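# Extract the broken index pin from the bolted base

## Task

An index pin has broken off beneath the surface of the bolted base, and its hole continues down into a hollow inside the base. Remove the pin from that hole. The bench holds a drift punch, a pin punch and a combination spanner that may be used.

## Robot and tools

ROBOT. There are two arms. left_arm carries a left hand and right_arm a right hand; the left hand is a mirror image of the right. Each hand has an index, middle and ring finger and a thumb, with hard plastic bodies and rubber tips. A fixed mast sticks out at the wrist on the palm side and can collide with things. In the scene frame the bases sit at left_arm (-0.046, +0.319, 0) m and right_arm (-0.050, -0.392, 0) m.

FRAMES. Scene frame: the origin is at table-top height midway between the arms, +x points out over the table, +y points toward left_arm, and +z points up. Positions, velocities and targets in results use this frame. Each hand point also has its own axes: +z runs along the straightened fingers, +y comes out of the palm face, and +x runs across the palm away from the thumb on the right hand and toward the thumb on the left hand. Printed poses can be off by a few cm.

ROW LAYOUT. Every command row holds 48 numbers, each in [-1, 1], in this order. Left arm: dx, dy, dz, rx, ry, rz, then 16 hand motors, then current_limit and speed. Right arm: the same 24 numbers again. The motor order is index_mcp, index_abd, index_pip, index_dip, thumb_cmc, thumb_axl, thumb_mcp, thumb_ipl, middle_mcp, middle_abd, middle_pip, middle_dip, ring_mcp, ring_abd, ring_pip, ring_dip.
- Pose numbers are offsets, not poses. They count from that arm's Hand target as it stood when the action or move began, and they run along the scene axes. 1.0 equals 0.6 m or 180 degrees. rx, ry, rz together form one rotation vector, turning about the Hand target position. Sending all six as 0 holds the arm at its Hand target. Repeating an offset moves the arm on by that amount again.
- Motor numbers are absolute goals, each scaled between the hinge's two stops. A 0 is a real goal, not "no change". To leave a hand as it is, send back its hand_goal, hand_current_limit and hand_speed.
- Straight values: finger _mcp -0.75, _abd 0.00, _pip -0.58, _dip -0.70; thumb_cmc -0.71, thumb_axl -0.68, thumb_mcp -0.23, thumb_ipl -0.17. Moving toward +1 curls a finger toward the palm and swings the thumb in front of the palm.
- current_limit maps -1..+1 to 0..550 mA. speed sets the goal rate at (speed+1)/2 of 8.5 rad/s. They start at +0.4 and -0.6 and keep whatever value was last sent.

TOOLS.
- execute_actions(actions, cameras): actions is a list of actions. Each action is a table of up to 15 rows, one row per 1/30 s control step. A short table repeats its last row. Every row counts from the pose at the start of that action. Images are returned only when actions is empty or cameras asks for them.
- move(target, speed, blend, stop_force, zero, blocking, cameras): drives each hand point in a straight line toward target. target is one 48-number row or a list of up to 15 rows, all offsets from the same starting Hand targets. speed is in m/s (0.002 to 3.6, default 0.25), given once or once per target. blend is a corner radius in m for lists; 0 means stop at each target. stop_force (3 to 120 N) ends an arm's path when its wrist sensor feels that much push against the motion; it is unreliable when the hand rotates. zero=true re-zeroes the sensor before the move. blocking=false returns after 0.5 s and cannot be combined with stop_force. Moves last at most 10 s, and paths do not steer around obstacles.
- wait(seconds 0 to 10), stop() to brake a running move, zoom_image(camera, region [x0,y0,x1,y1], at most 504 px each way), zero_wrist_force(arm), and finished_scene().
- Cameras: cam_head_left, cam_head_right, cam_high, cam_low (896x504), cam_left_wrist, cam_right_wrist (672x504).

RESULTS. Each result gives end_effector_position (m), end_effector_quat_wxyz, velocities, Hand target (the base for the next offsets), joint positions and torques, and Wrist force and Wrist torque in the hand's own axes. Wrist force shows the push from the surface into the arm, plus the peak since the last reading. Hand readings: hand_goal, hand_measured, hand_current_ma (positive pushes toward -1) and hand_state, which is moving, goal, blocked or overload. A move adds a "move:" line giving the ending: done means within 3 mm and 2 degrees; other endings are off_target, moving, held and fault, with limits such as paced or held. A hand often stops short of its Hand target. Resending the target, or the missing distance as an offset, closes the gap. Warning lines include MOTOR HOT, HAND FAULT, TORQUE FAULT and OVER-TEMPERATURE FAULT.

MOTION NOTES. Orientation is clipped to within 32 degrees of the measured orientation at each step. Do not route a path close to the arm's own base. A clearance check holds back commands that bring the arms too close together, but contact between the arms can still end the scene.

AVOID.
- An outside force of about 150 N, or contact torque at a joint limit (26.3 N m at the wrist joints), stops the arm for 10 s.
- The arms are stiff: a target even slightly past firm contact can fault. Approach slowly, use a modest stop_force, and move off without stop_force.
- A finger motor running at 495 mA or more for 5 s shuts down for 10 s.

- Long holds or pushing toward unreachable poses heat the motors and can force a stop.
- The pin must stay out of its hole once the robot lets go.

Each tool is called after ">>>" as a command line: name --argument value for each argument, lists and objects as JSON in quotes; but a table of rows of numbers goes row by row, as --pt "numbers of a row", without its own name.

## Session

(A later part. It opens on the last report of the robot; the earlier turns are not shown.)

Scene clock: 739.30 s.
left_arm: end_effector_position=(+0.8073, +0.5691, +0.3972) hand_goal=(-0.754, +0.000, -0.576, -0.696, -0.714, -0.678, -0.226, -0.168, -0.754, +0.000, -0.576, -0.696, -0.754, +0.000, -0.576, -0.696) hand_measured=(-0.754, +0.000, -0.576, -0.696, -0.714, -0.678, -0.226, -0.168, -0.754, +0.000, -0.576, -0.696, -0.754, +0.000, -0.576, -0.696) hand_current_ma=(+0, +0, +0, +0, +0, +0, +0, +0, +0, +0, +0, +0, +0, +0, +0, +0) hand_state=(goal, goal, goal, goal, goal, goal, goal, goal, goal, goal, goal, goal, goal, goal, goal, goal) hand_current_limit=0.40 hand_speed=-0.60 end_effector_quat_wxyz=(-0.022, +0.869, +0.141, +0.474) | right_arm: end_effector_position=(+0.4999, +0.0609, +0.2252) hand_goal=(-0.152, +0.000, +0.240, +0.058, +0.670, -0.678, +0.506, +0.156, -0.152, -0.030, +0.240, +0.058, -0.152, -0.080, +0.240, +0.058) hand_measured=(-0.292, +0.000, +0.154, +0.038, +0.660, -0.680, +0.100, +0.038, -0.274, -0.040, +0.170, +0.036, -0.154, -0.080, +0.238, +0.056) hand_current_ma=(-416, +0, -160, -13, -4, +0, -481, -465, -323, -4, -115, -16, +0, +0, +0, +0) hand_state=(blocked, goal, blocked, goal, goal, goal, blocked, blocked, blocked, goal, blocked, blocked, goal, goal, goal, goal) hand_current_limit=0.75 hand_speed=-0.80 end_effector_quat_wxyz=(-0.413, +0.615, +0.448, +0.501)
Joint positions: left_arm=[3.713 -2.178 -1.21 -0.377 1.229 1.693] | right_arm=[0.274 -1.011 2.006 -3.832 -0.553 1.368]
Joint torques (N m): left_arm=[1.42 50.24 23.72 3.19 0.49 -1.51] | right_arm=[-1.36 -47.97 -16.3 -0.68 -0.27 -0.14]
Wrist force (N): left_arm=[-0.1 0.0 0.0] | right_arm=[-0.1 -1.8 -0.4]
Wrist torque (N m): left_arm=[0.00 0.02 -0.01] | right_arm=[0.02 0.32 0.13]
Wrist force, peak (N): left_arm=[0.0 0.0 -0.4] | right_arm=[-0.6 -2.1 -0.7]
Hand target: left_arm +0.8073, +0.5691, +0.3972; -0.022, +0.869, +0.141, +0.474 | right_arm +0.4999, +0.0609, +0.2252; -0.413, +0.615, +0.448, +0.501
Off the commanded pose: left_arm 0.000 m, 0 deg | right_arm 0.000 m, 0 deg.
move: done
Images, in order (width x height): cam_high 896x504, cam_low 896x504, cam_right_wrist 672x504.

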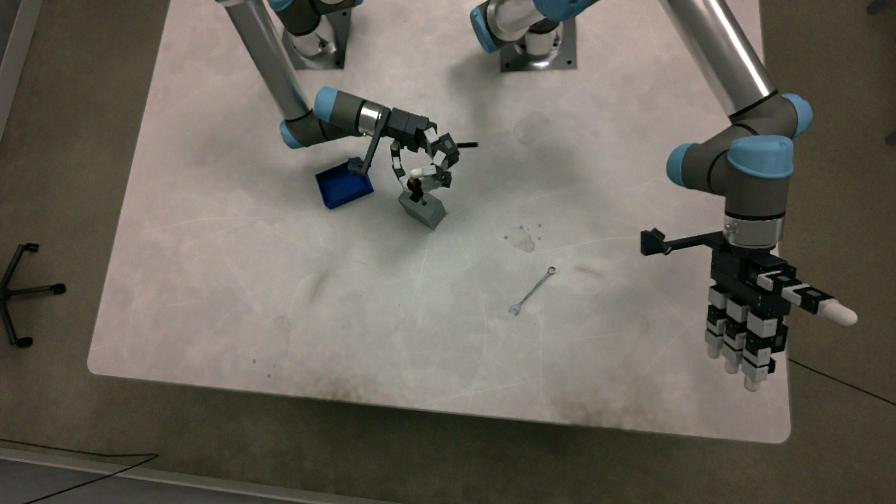

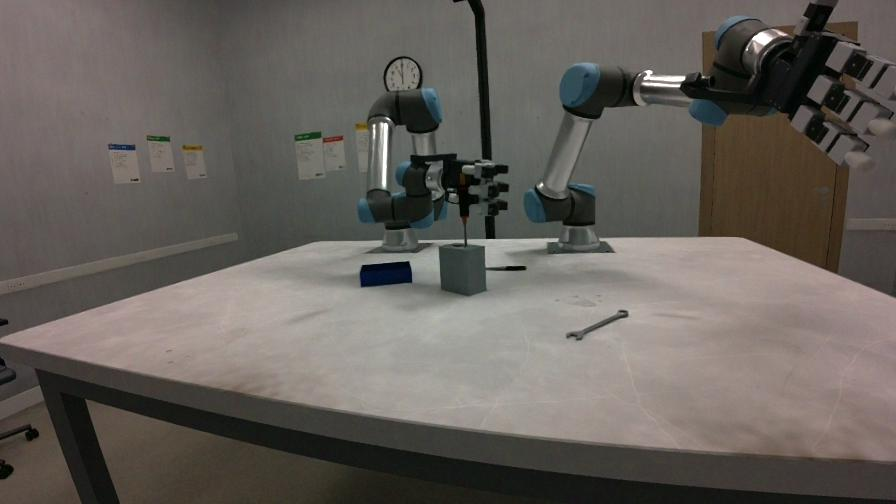

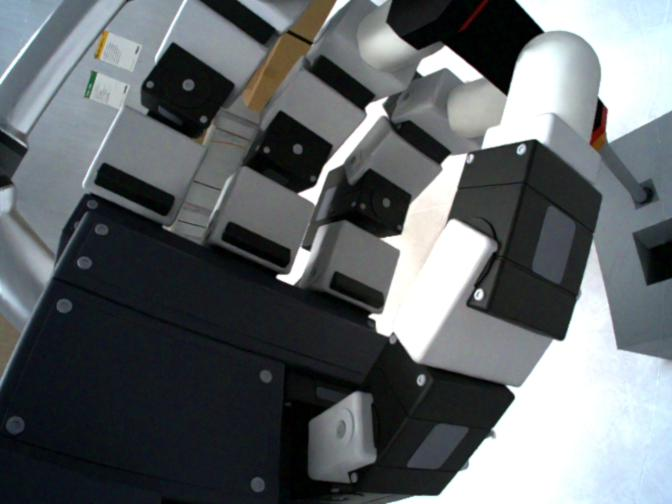

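>>> move --target '[0,0,0,0,0,0,-0.754,0,-0.576,-0.696,-0.714,-0.678,-0.226,-0.168,-0.754,0,-0.576,-0.696,-0.754,0,-0.576,-0.696,0.4,-0.6, 0.0027,-0.0013,0,0,0,0,-0.151,0,0.241,0.058,0.671,-0.677,0.506,0.157,-0.151,-0.03,0.241,0.058,-0.151,-0.08,0.241,0.058,0.75,-0.8]' --speed 0.01 --cameras '["cam_high","cam_low","cam_right_wrist"]'

>>> zoom_image --camera "cam_high" --region '[410, 185, 440, 215]'

>>> zoom_image --camera "cam_low" --region '[450, 225, 485, 260]'

>>> zoom_image --camera "cam_right_wrist" --region '[622, 170, 662, 220]'

Scene clock: 772.80 s.
left_arm: end_effector_position=(+0.8073, +0.5691, +0.3972) hand_goal=(-0.754, +0.000, -0.576, -0.696, -0.714, -0.678, -0.226, -0.168, -0.754, +0.000, -0.576, -0.696, -0.754, +0.000, -0.576, -0.696) hand_measured=(-0.754, +0.000, -0.576, -0.696, -0.714, -0.678, -0.226, -0.168, -0.754, +0.000, -0.576, -0.696, -0.754, +0.000, -0.576, -0.696) hand_current_ma=(+0, +0, +0, +0, +0, +0, +0, +0, +0, +0, +0, +0, +0, +0, +0, +0) hand_state=(goal, goal, goal, goal, goal, goal, goal, goal, goal, goal, goal, goal, goal, goal, goal, goal) hand_current_limit=0.40 hand_speed=-0.60 end_effector_quat_wxyz=(-0.022, +0.869, +0.141, +0.474) | right_arm: end_effector_position=(+0.5016, +0.0601, +0.2252) hand_goal=(-0.152, +0.000, +0.240, +0.058, +0.670, -0.678, +0.506, +0.156, -0.152, -0.030, +0.240, +0.058, -0.152, -0.080, +0.240, +0.058) hand_measured=(-0.292, +0.000, +0.154, +0.038, +0.660, -0.680, +0.100, +0.038, -0.274, -0.040, +0.170, +0.036, -0.154, -0.080, +0.238, +0.056) hand_current_ma=(-416, +0, -160, -13, -4, +0, -481, -465, -323, -4, -115, -16, +0, +0, +0, +0) hand_state=(blocked, goal, blocked, goal, goal, goal, blocked, blocked, blocked, goal, blocked, blocked, goal, goal, goal, goal) hand_current_limit=0.75 hand_speed=-0.80 end_effector_quat_wxyz=(-0.413, +0.615, +0.448, +0.501)
Joint positions: left_arm=[3.713 -2.178 -1.21 -0.377 1.229 1.693] | right_arm=[0.272 -1.01 2.004 -3.829 -0.55 1.367]
Joint torques (N m): left_arm=[1.47 50 24.53 3.19 0.26 -1.61] | right_arm=[-5.75 -29.07 -24.89 -1.15 1.09 -2.1]
Wrist force (N): left_arm=[-0.2 0.2 -0.2] | right_arm=[-0.3 -1.4 -0.7]
Wrist torque (N m): left_arm=[0.04 0.02 -0.02] | right_arm=[0.11 0.35 0.22]
Wrist force, peak (N): left_arm=[-0.3 -0.2 -0.3] | right_arm=[-0.1 -2.0 -0.8]
Hand target: left_arm +0.8073, +0.5691, +0.3972; -0.022, +0.869, +0.141, +0.474 | right_arm +0.5016, +0.0601, +0.2252; -0.413, +0.615, +0.448, +0.501
Off the commanded pose: left_arm 0.000 m, 0 deg | right_arm 0.000 m, 0 deg.
move: done
Images, in order (width x height): cam_high 896x504, cam_low 896x504, cam_right_wrist 672x504.

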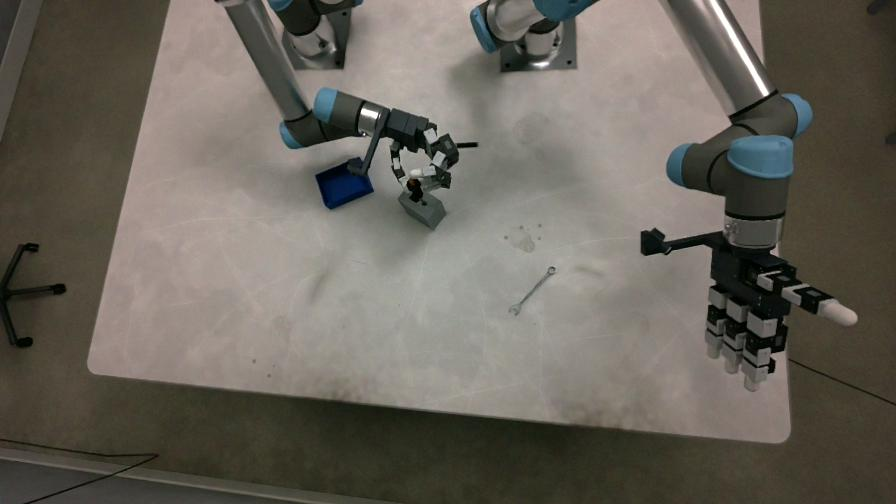

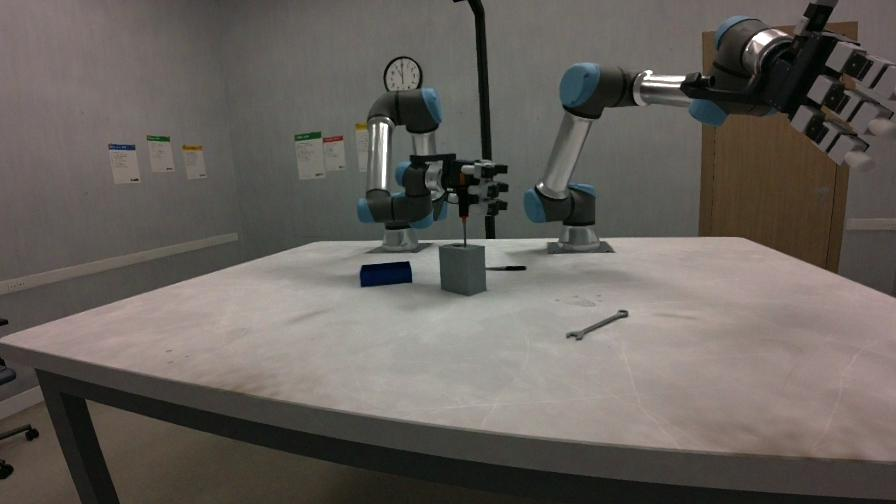

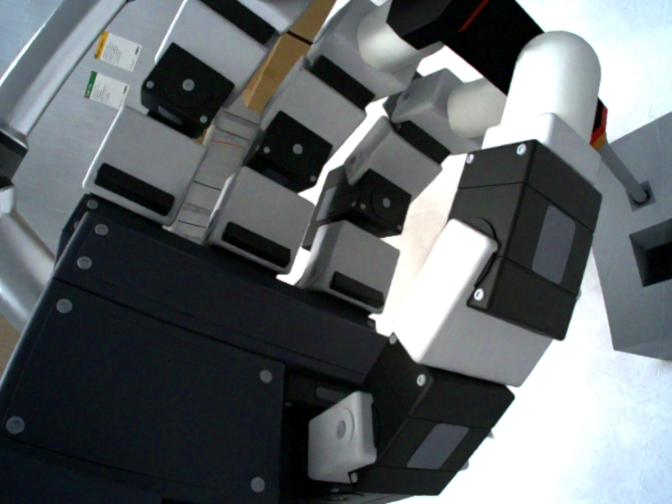

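Scaled by 16.800 from the camera's 896x504 image, which has a finer 1280x720 frame.

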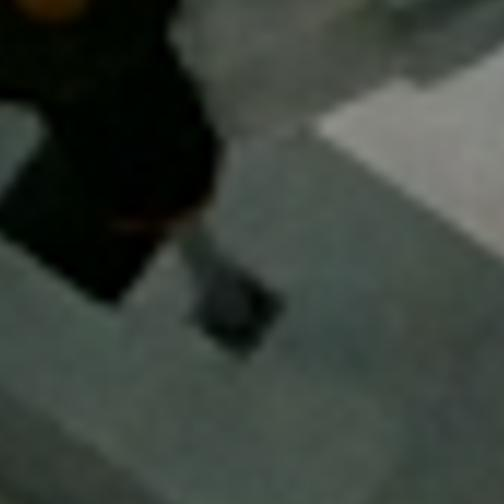

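Scaled by 14.400 from the camera's 896x504 image, which has a finer 1280x720 frame.

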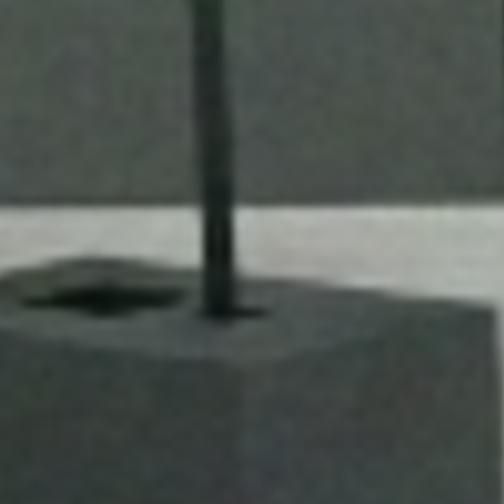

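Scaled by 10.080 from the camera's 672x504 image, which has a finer 960x720 frame.

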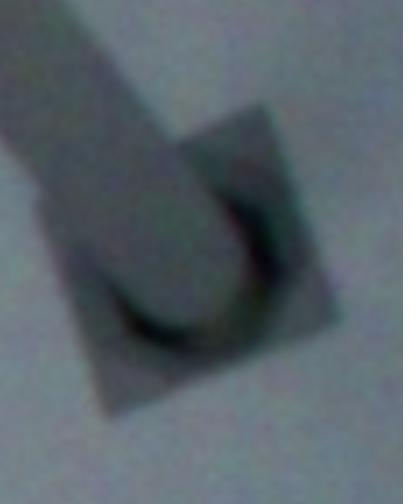

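>>> move --target '[0,0,0,0,0,0,-0.754,0,-0.576,-0.696,-0.714,-0.678,-0.226,-0.168,-0.754,0,-0.576,-0.696,-0.754,0,-0.576,-0.696,0.4,-0.6, 0.0008,0.0005,-0.0083,0,0,0,-0.151,0,0.241,0.058,0.671,-0.677,0.506,0.157,-0.151,-0.03,0.241,0.058,-0.151,-0.08,0.241,0.058,0.75,-0.8]' --speed 0.01 --stop_force 3 --cameras '["cam_high","cam_low","cam_right_wrist"]'

>>> zoom_image --camera "cam_high" --region '[410, 185, 440, 215]'

>>> zoom_image --camera "cam_low" --region '[450, 225, 485, 260]'

>>> zoom_image --camera "cam_right_wrist" --region '[622, 170, 662, 220]'

Scene clock: 807.70 s.
left_arm: end_effector_position=(+0.8073, +0.5691, +0.3972) hand_goal=(-0.754, +0.000, -0.576, -0.696, -0.714, -0.678, -0.226, -0.168, -0.754, +0.000, -0.576, -0.696, -0.754, +0.000, -0.576, -0.696) hand_measured=(-0.754, +0.000, -0.576, -0.696, -0.714, -0.678, -0.226, -0.168, -0.754, +0.000, -0.576, -0.696, -0.754, +0.000, -0.576, -0.696) hand_current_ma=(+0, +0, +0, +0, +0, +0, +0, +0, +0, +0, +0, +0, +0, +0, +0, +0) hand_state=(goal, goal, goal, goal, goal, goal, goal, goal, goal, goal, goal, goal, goal, goal, goal, goal) hand_current_limit=0.40 hand_speed=-0.60 end_effector_quat_wxyz=(-0.022, +0.869, +0.141, +0.474) | right_arm: end_effector_position=(+0.5020, +0.0604, +0.2202) hand_goal=(-0.152, +0.000, +0.240, +0.058, +0.670, -0.678, +0.506, +0.156, -0.152, -0.030, +0.240, +0.058, -0.152, -0.080, +0.240, +0.058) hand_measured=(-0.292, +0.000, +0.154, +0.038, +0.660, -0.680, +0.100, +0.038, -0.274, -0.040, +0.170, +0.036, -0.154, -0.080, +0.238, +0.056) hand_current_ma=(-416, +0, -160, -13, -4, +0, -481, -465, -323, -4, -115, -16, +0, +0, +0, +0) hand_state=(blocked, goal, blocked, goal, goal, goal, blocked, blocked, blocked, goal, blocked, blocked, goal, goal, goal, goal) hand_current_limit=0.75 hand_speed=-0.80 end_effector_quat_wxyz=(-0.413, +0.615, +0.448, +0.501)
Joint positions: left_arm=[3.713 -2.178 -1.21 -0.377 1.229 1.693] | right_arm=[0.272 -0.998 2.003 -3.84 -0.551 1.367]
Joint torques (N m): left_arm=[0.02 49.88 24.76 3.12 0.45 -1.58] | right_arm=[8.14 -48.03 -26.32 -0.65 -0.39 1.25]
Wrist force (N): left_arm=[-0.1 0.1 -0.3] | right_arm=[-0.2 -1.6 -0.3]
Wrist torque (N m): left_arm=[0.04 0.00 0.00] | right_arm=[0.05 0.33 0.21]
Wrist force, peak (N): left_arm=[-0.3 0.1 -0.3] | right_arm=[-0.2 -1.9 -0.8]
Hand target: left_arm +0.8073, +0.5691, +0.3972; -0.022, +0.869, +0.141, +0.474 | right_arm +0.5020, +0.0604, +0.2202; -0.413, +0.615, +0.448, +0.501
Off the commanded pose: left_arm 0.000 m, 0 deg | right_arm 0.000 m, 0 deg.
move: done
Images, in order (width x height): cam_high 896x504, cam_low 896x504, cam_right_wrist 672x504.

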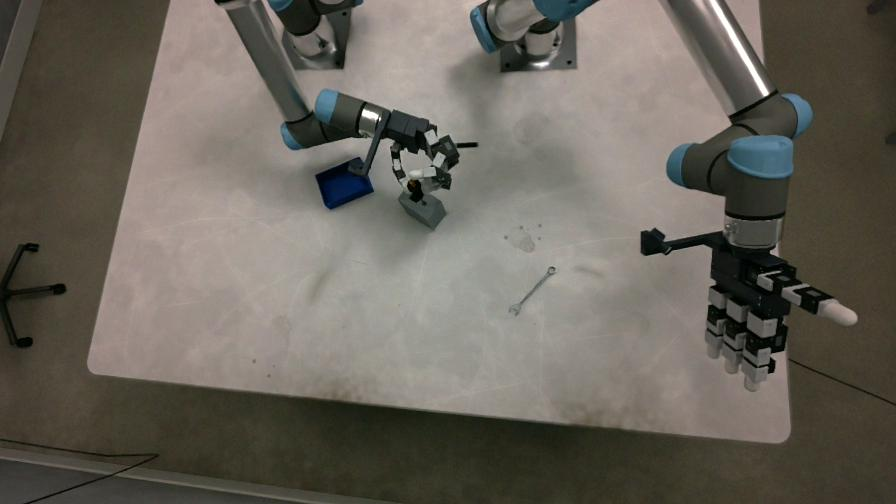

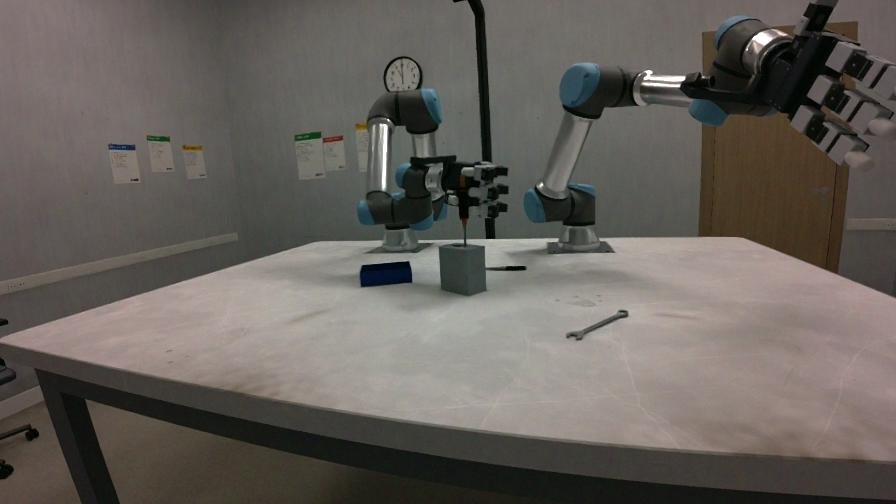

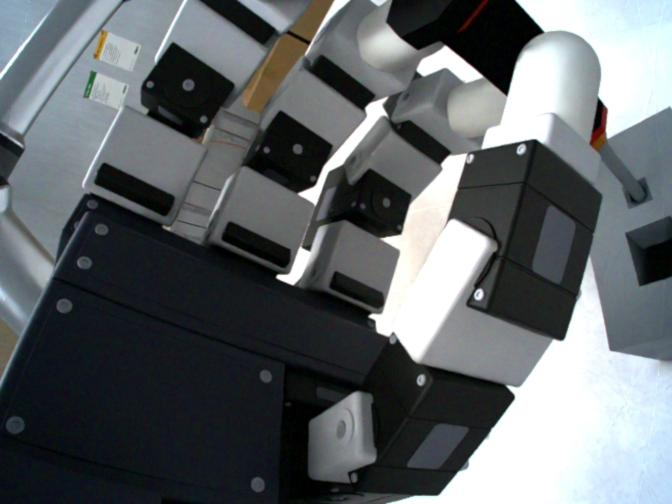

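Scaled by 16.800 from the camera's 896x504 image, which has a finer 1280x720 frame.

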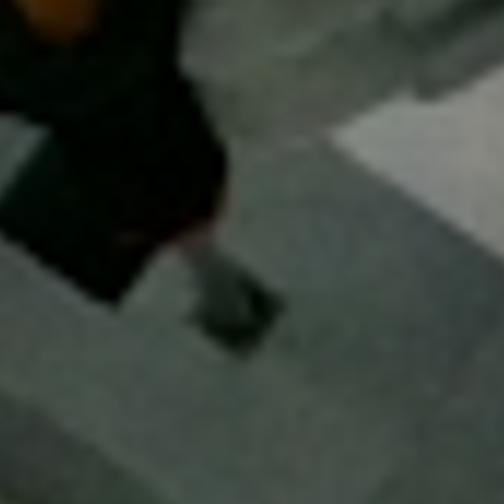

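Scaled by 14.400 from the camera's 896x504 image, which has a finer 1280x720 frame.

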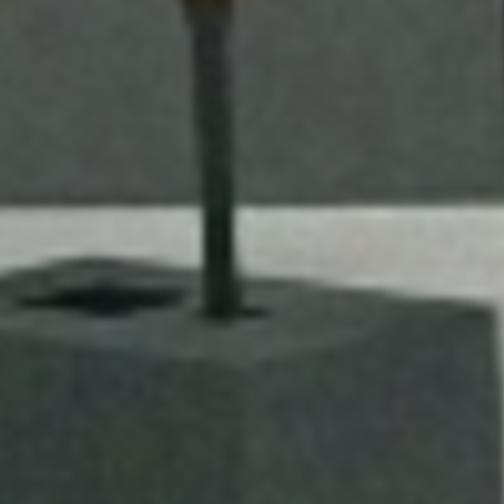

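Scaled by 10.080 from the camera's 672x504 image, which has a finer 960x720 frame.

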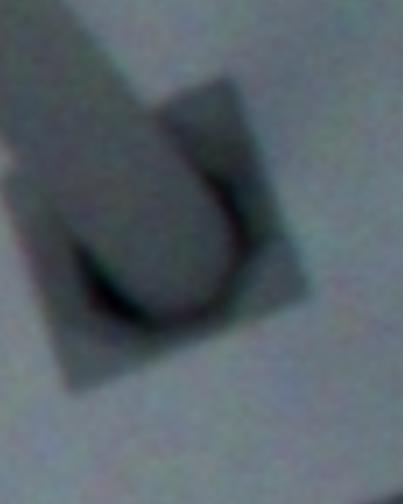

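>>> move --target '[0,0,0,0,0,0,-0.754,0,-0.576,-0.696,-0.714,-0.678,-0.226,-0.168,-0.754,0,-0.576,-0.696,-0.754,0,-0.576,-0.696,0.4,-0.6, 0.0005,0.002,0,0,0,0,-0.151,0,0.241,0.058,0.671,-0.677,0.506,0.157,-0.151,-0.03,0.241,0.058,-0.151,-0.08,0.241,0.058,0.75,-0.8]' --speed 0.01 --cameras '["cam_high","cam_low","cam_right_wrist"]'

>>> zoom_image --camera "cam_high" --region '[410, 185, 440, 215]'

>>> zoom_image --camera "cam_low" --region '[450, 225, 485, 260]'

>>> zoom_image --camera "cam_right_wrist" --region '[622, 170, 662, 220]'

Scene clock: 824.70 s.
left_arm: end_effector_position=(+0.8073, +0.5691, +0.3972) hand_goal=(-0.754, +0.000, -0.576, -0.696, -0.714, -0.678, -0.226, -0.168, -0.754, +0.000, -0.576, -0.696, -0.754, +0.000, -0.576, -0.696) hand_measured=(-0.754, +0.000, -0.576, -0.696, -0.714, -0.678, -0.226, -0.168, -0.754, +0.000, -0.576, -0.696, -0.754, +0.000, -0.576, -0.696) hand_current_ma=(+0, +0, +0, +0, +0, +0, +0, +0, +0, +0, +0, +0, +0, +0, +0, +0) hand_state=(goal, goal, goal, goal, goal, goal, goal, goal, goal, goal, goal, goal, goal, goal, goal, goal) hand_current_limit=0.40 hand_speed=-0.60 end_effector_quat_wxyz=(-0.022, +0.869, +0.141, +0.474) | right_arm: end_effector_position=(+0.5024, +0.0616, +0.2202) hand_goal=(-0.152, +0.000, +0.240, +0.058, +0.670, -0.678, +0.506, +0.156, -0.152, -0.030, +0.240, +0.058, -0.152, -0.080, +0.240, +0.058) hand_measured=(-0.292, +0.000, +0.154, +0.038, +0.660, -0.680, +0.100, +0.038, -0.274, -0.040, +0.170, +0.036, -0.154, -0.080, +0.238, +0.056) hand_current_ma=(-416, +0, -160, -13, -4, +0, -481, -465, -323, -4, -115, -16, +0, +0, +0, +0) hand_state=(blocked, goal, blocked, goal, goal, goal, blocked, blocked, blocked, goal, blocked, blocked, goal, goal, goal, goal) hand_current_limit=0.75 hand_speed=-0.80 end_effector_quat_wxyz=(-0.413, +0.615, +0.448, +0.501)
Joint positions: left_arm=[3.713 -2.178 -1.21 -0.377 1.229 1.693] | right_arm=[0.274 -0.997 2 -3.84 -0.553 1.368]
Joint torques (N m): left_arm=[1.28 49.2 24.46 2.96 0.36 -1.52] | right_arm=[5.98 -29.47 -24.36 -0.69 -0.38 1.29]
Wrist force (N): left_arm=[-0.2 0.0 0.0] | right_arm=[-0.3 -1.5 -0.3]
Wrist torque (N m): left_arm=[0.00 0.03 -0.02] | right_arm=[0.06 0.35 0.01]
Wrist force, peak (N): left_arm=[-0.4 -0.1 -0.3] | right_arm=[-0.2 -1.8 -0.9]
Hand target: left_arm +0.8073, +0.5691, +0.3972; -0.022, +0.869, +0.141, +0.474 | right_arm +0.5023, +0.0616, +0.2202; -0.413, +0.615, +0.448, +0.501
Off the commanded pose: left_arm 0.000 m, 0 deg | right_arm 0.000 m, 0 deg.
move: done
Images, in order (width x height): cam_high 896x504, cam_low 896x504, cam_right_wrist 672x504.

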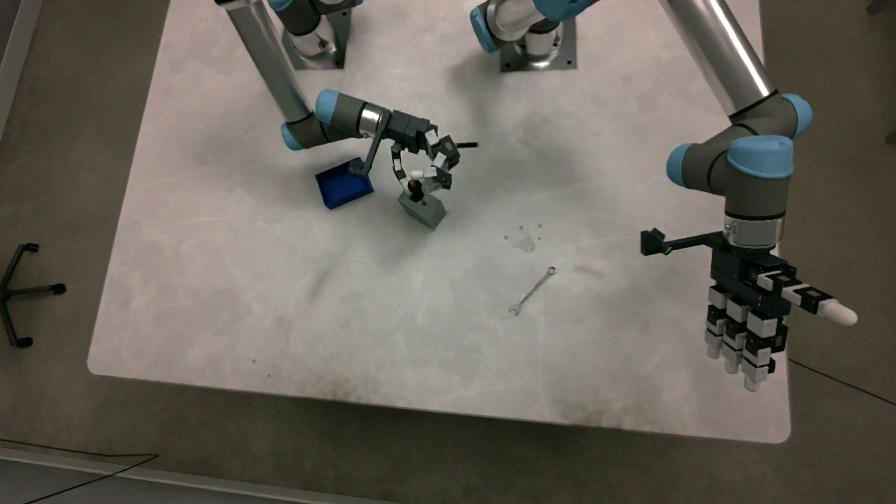

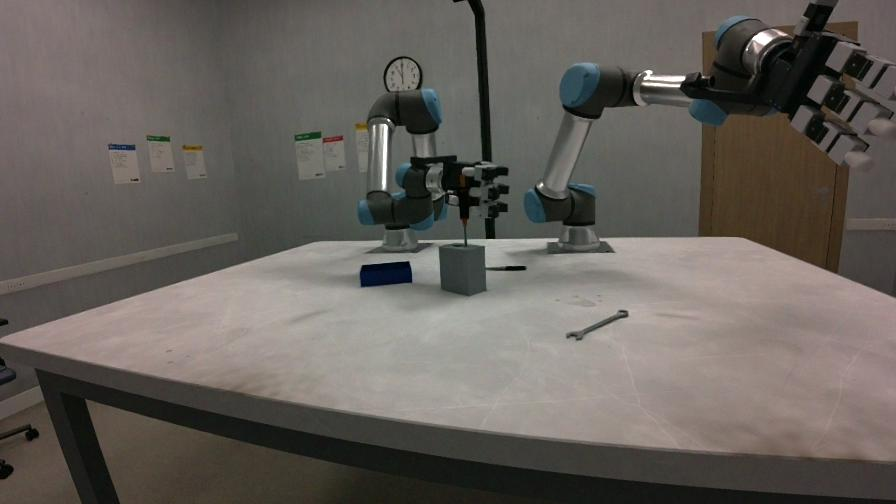

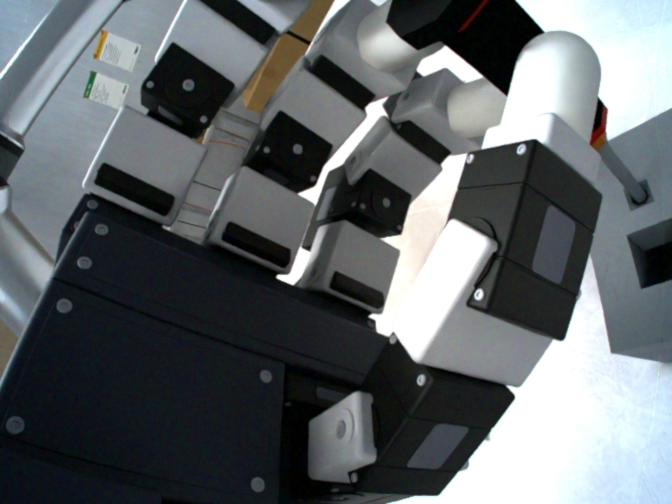

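Scaled by 16.800 from the camera's 896x504 image, which has a finer 1280x720 frame.

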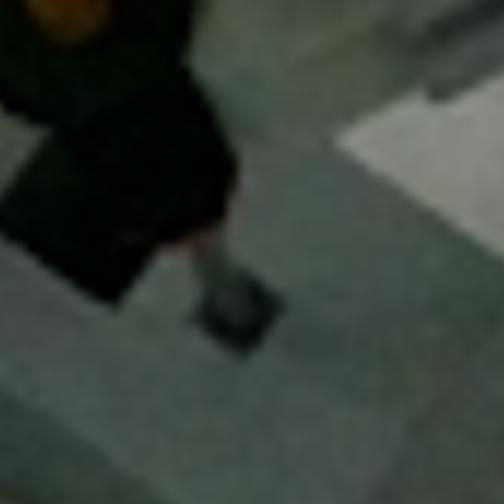

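Scaled by 14.400 from the camera's 896x504 image, which has a finer 1280x720 frame.

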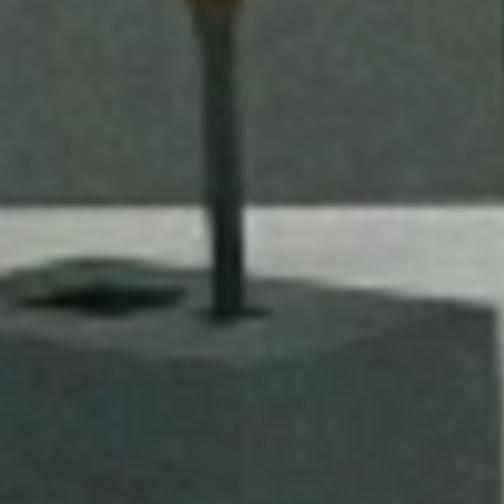

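Scaled by 10.080 from the camera's 672x504 image, which has a finer 960x720 frame.

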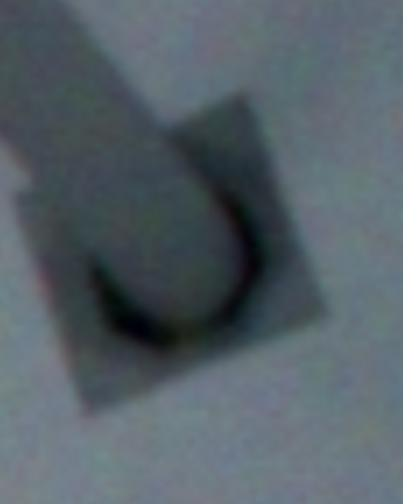

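>>> move --target '[0,0,0,0,0,0,-0.754,0,-0.576,-0.696,-0.714,-0.678,-0.226,-0.168,-0.754,0,-0.576,-0.696,-0.754,0,-0.576,-0.696,0.4,-0.6, 0,0,-0.025,0,0,0,-0.151,0,0.241,0.058,0.671,-0.677,0.506,0.157,-0.151,-0.03,0.241,0.058,-0.151,-0.08,0.241,0.058,0.75,-0.8]' --speed 0.01 --stop_force 3 --cameras '["cam_high","cam_low","cam_right_wrist"]'

>>> zoom_image --camera "cam_low" --region '[440, 170, 510, 260]'

>>> zoom_image --camera "cam_right_wrist" --region '[622, 170, 662, 220]'

Scene clock: 836.47 s.
left_arm: end_effector_position=(+0.8073, +0.5691, +0.3972) hand_goal=(-0.754, +0.000, -0.576, -0.696, -0.714, -0.678, -0.226, -0.168, -0.754, +0.000, -0.576, -0.696, -0.754, +0.000, -0.576, -0.696) hand_measured=(-0.754, +0.000, -0.576, -0.696, -0.714, -0.678, -0.226, -0.168, -0.754, +0.000, -0.576, -0.696, -0.754, +0.000, -0.576, -0.696) hand_current_ma=(+0, +0, +0, +0, +0, +0, +0, +0, +0, +0, +0, +0, +0, +0, +0, +0) hand_state=(goal, goal, goal, goal, goal, goal, goal, goal, goal, goal, goal, goal, goal, goal, goal, goal) hand_current_limit=0.40 hand_speed=-0.60 end_effector_quat_wxyz=(-0.022, +0.869, +0.141, +0.474) | right_arm: end_effector_position=(+0.5023, +0.0616, +0.2154) hand_goal=(-0.152, +0.000, +0.240, +0.058, +0.670, -0.678, +0.506, +0.156, -0.152, -0.030, +0.240, +0.058, -0.152, -0.080, +0.240, +0.058) hand_measured=(-0.292, +0.004, +0.154, +0.038, +0.662, -0.678, +0.100, +0.038, -0.274, -0.040, +0.170, +0.036, -0.154, -0.080, +0.240, +0.058) hand_current_ma=(-416, +1, -160, -13, -3, +0, -481, -465, -322, -4, -113, -16, +0, +0, +0, +0) hand_state=(blocked, goal, blocked, goal, goal, goal, blocked, blocked, blocked, goal, blocked, blocked, goal, goal, goal, goal) hand_current_limit=0.75 hand_speed=-0.80 end_effector_quat_wxyz=(-0.413, +0.615, +0.448, +0.501)
Joint positions: left_arm=[3.713 -2.178 -1.21 -0.377 1.229 1.693] | right_arm=[0.274 -0.986 2.001 -3.851 -0.553 1.368]
Joint torques (N m): left_arm=[0.06 50.04 24.87 3.04 0.47 -1.49] | right_arm=[-8.06 -47.19 -10.52 -2.39 0.04 0.39]
Wrist force (N): left_arm=[-0.1 -0.1 -0.1] | right_arm=[1.7 -2.0 -0.7]
Wrist torque (N m): left_arm=[0.01 0.01 0.00] | right_arm=[0.02 0.32 -0.02]
Wrist force, peak (N): left_arm=[-0.3 0.1 -0.3] | right_arm=[4.4 -2.1 -0.8]
Hand target: left_arm +0.8073, +0.5691, +0.3972; -0.022, +0.869, +0.141, +0.474 | right_arm +0.5023, +0.0616, +0.2154; -0.413, +0.615, +0.448, +0.501 (not the last commanded pose)
Off the commanded pose: left_arm 0.000 m, 0 deg | right_arm 0.010 m, 0 deg.
move: contact (right_arm)
Images, in order (width x height): cam_high 896x504, cam_low 896x504, cam_right_wrist 672x504.

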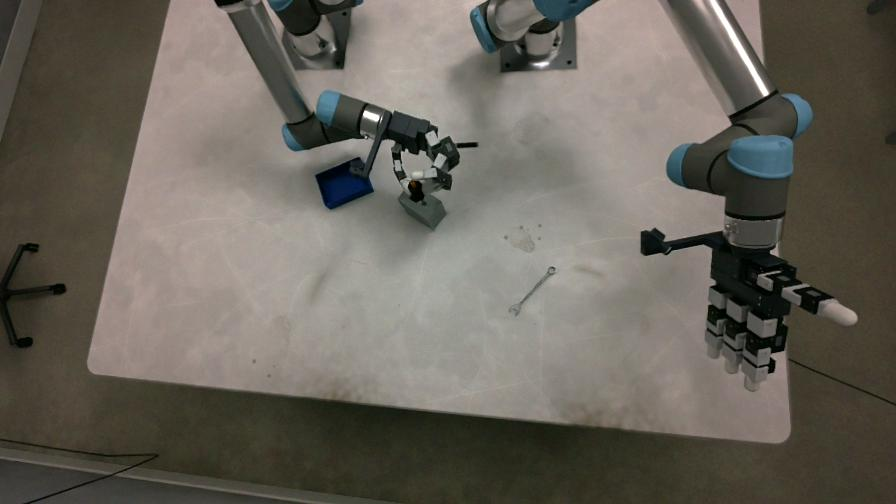

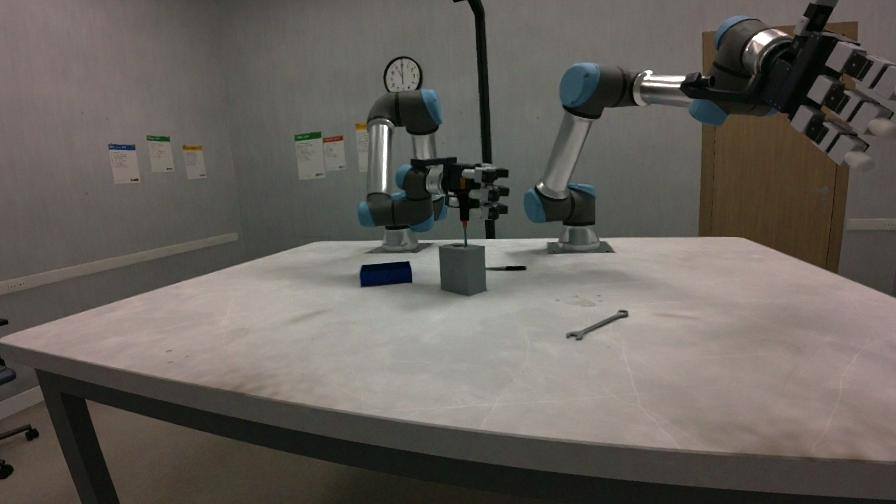

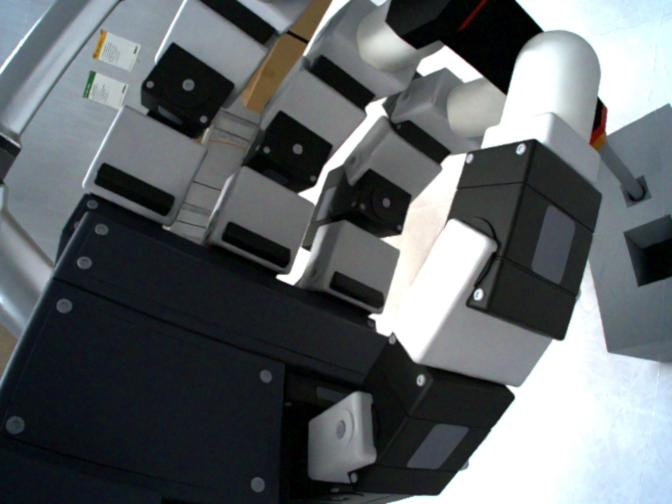

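Scaled by 5.600 from the camera's 896x504 image, which has a finer 1280x720 frame.

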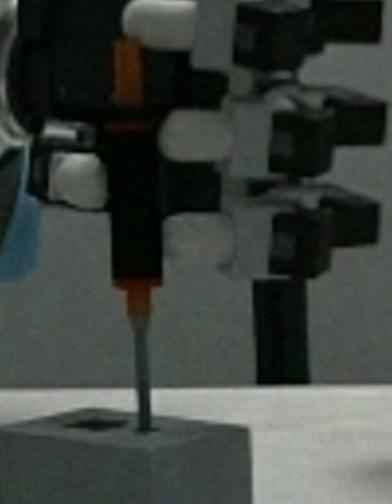

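Scaled by 10.080 from the camera's 672x504 image, which has a finer 960x720 frame.

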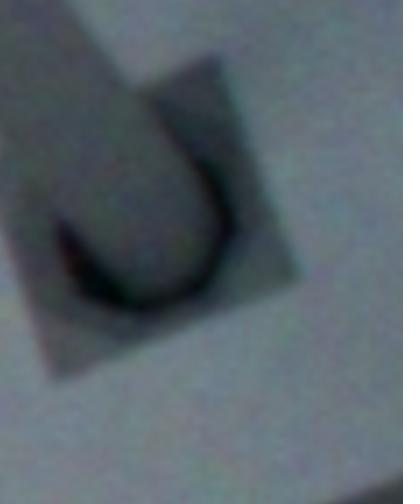

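>>> move --target '[0,0,0,0,0,0,-0.754,0,-0.576,-0.696,-0.714,-0.678,-0.226,-0.168,-0.754,0,-0.576,-0.696,-0.754,0,-0.576,-0.696,0.4,-0.6, 0,0,-0.02,0,0,0,-0.151,0,0.241,0.058,0.671,-0.677,0.506,0.157,-0.151,-0.03,0.241,0.058,-0.151,-0.08,0.241,0.058,0.75,-0.8]' --speed 0.01 --stop_force 10 --cameras '["cam_high","cam_low","cam_right_wrist"]'

>>> zoom_image --camera "cam_low" --region '[440, 170, 510, 260]'

>>> zoom_image --camera "cam_right_wrist" --region '[622, 170, 662, 220]'

Scene clock: 849.33 s.
left_arm: end_effector_position=(+0.8073, +0.5691, +0.3972) hand_goal=(-0.754, +0.000, -0.576, -0.696, -0.714, -0.678, -0.226, -0.168, -0.754, +0.000, -0.576, -0.696, -0.754, +0.000, -0.576, -0.696) hand_measured=(-0.754, +0.000, -0.576, -0.696, -0.714, -0.678, -0.226, -0.168, -0.754, +0.000, -0.576, -0.696, -0.754, +0.000, -0.576, -0.696) hand_current_ma=(+0, +0, +0, +0, +0, +0, +0, +0, +0, +0, +0, +0, +0, +0, +0, +0) hand_state=(goal, goal, goal, goal, goal, goal, goal, goal, goal, goal, goal, goal, goal, goal, goal, goal) hand_current_limit=0.40 hand_speed=-0.60 end_effector_quat_wxyz=(-0.022, +0.869, +0.141, +0.474) | right_arm: end_effector_position=(+0.5023, +0.0616, +0.2034) hand_goal=(-0.152, +0.000, +0.240, +0.058, +0.670, -0.678, +0.506, +0.156, -0.152, -0.030, +0.240, +0.058, -0.152, -0.080, +0.240, +0.058) hand_measured=(-0.186, -0.006, +0.236, +0.066, +0.676, -0.670, +0.294, +0.130, -0.156, -0.030, +0.236, +0.056, -0.156, -0.080, +0.242, +0.060) hand_current_ma=(-39, -1, -1, +3, +2, +3, -481, -37, -1, +0, -1, +0, -1, +0, +0, +0) hand_state=(blocked, goal, goal, goal, goal, goal, blocked, blocked, goal, goal, goal, goal, goal, goal, goal, goal) hand_current_limit=0.75 hand_speed=-0.80 end_effector_quat_wxyz=(-0.413, +0.615, +0.448, +0.501)
Joint positions: left_arm=[3.713 -2.178 -1.21 -0.377 1.229 1.693] | right_arm=[0.274 -0.96 2.002 -3.879 -0.553 1.368]
Joint torques (N m): left_arm=[1.06 49.83 24.49 2.89 0.53 -1.48] | right_arm=[-6.6 -48.29 -18.49 -0.44 -0.83 -0.99]
Wrist force (N): left_arm=[-0.2 0.0 -0.1] | right_arm=[0.8 -1.5 -0.2]
Wrist torque (N m): left_arm=[0.02 0.02 -0.02] | right_arm=[0.04 0.35 -0.01]
Wrist force, peak (N): left_arm=[-0.2 0.1 -0.4] | right_arm=[9.0 -2.5 -1.4]
Hand target: left_arm +0.8073, +0.5691, +0.3972; -0.022, +0.869, +0.141, +0.474 | right_arm +0.5023, +0.0616, +0.2034; -0.413, +0.615, +0.448, +0.501
Off the commanded pose: left_arm 0.000 m, 0 deg | right_arm 0.000 m, 0 deg.
move: done
Images, in order (width x height): cam_high 896x504, cam_low 896x504, cam_right_wrist 672x504.

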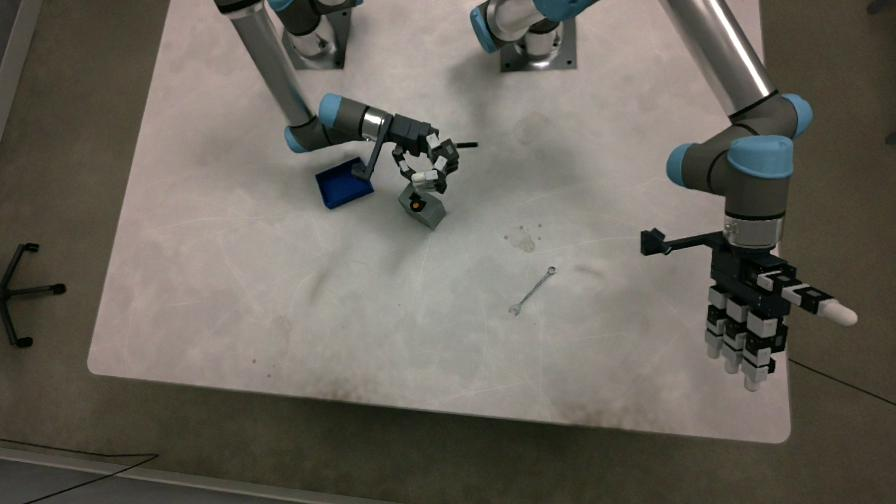

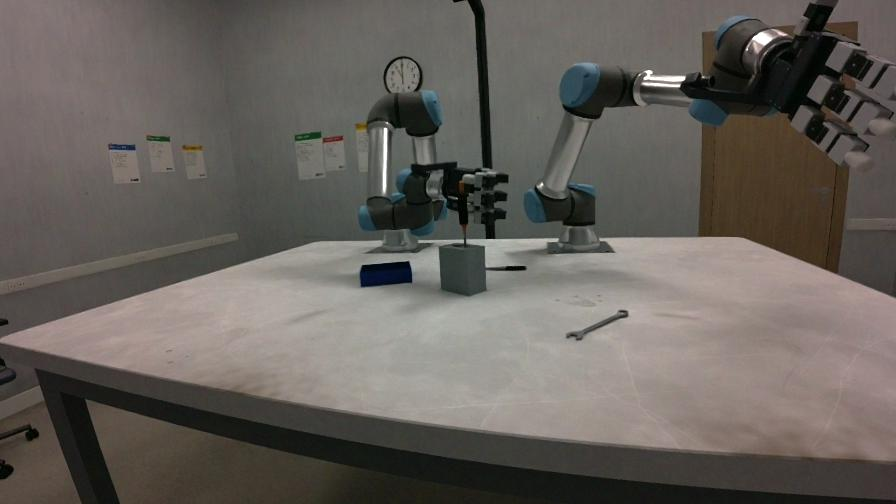

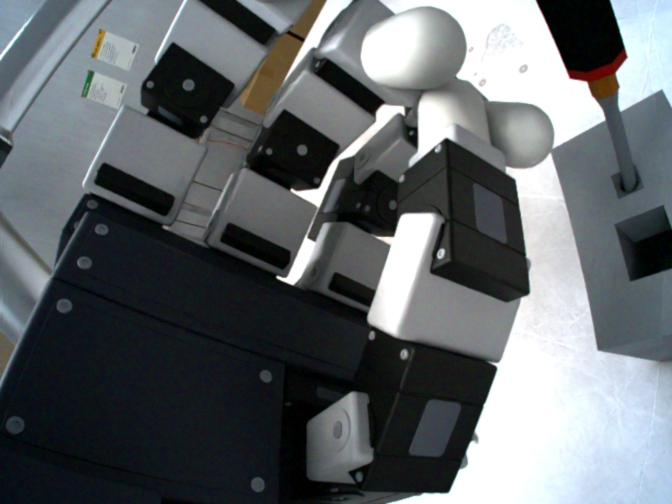

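Scaled by 5.600 from the camera's 896x504 image, which has a finer 1280x720 frame.

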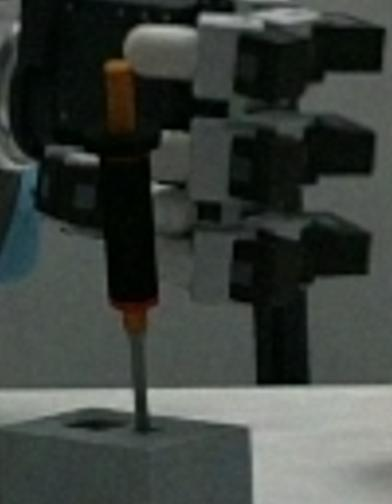

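Scaled by 10.080 from the camera's 672x504 image, which has a finer 960x720 frame.

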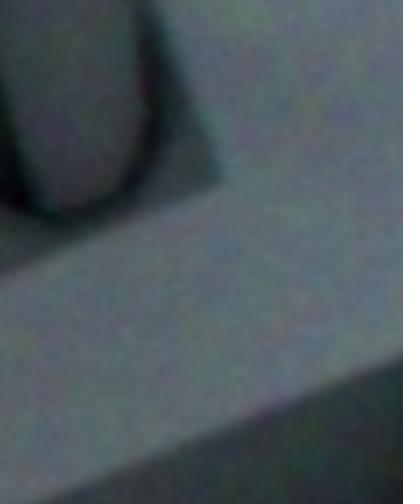

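>>> zoom_image --camera "cam_high" --region '[395, 170, 455, 230]'

>>> zoom_image --camera "cam_right_wrist" --region '[372, 0, 672, 300]'

Scaled by 8.400 from the camera's 896x504 image, which has a finer 1280x720 frame.

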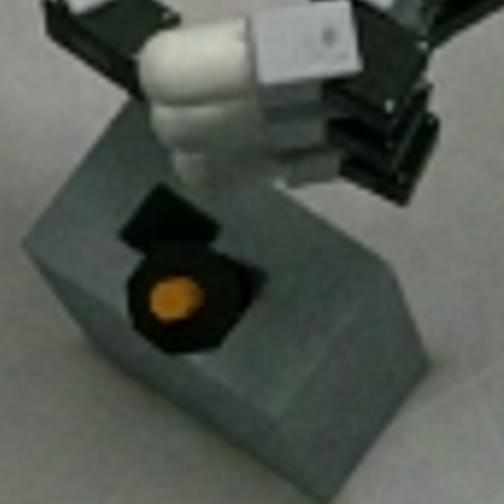

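Scaled by 1.680 from the camera's 672x504 image, which has a finer 960x720 frame.

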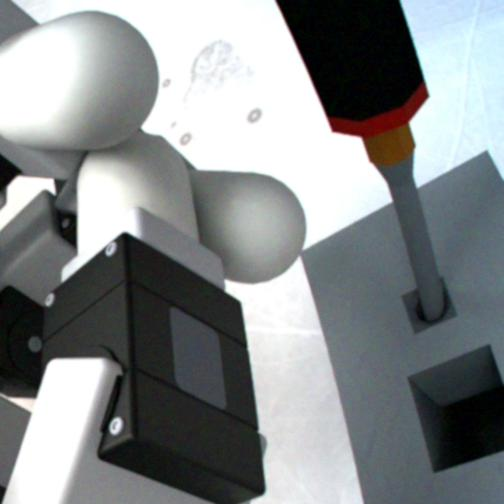

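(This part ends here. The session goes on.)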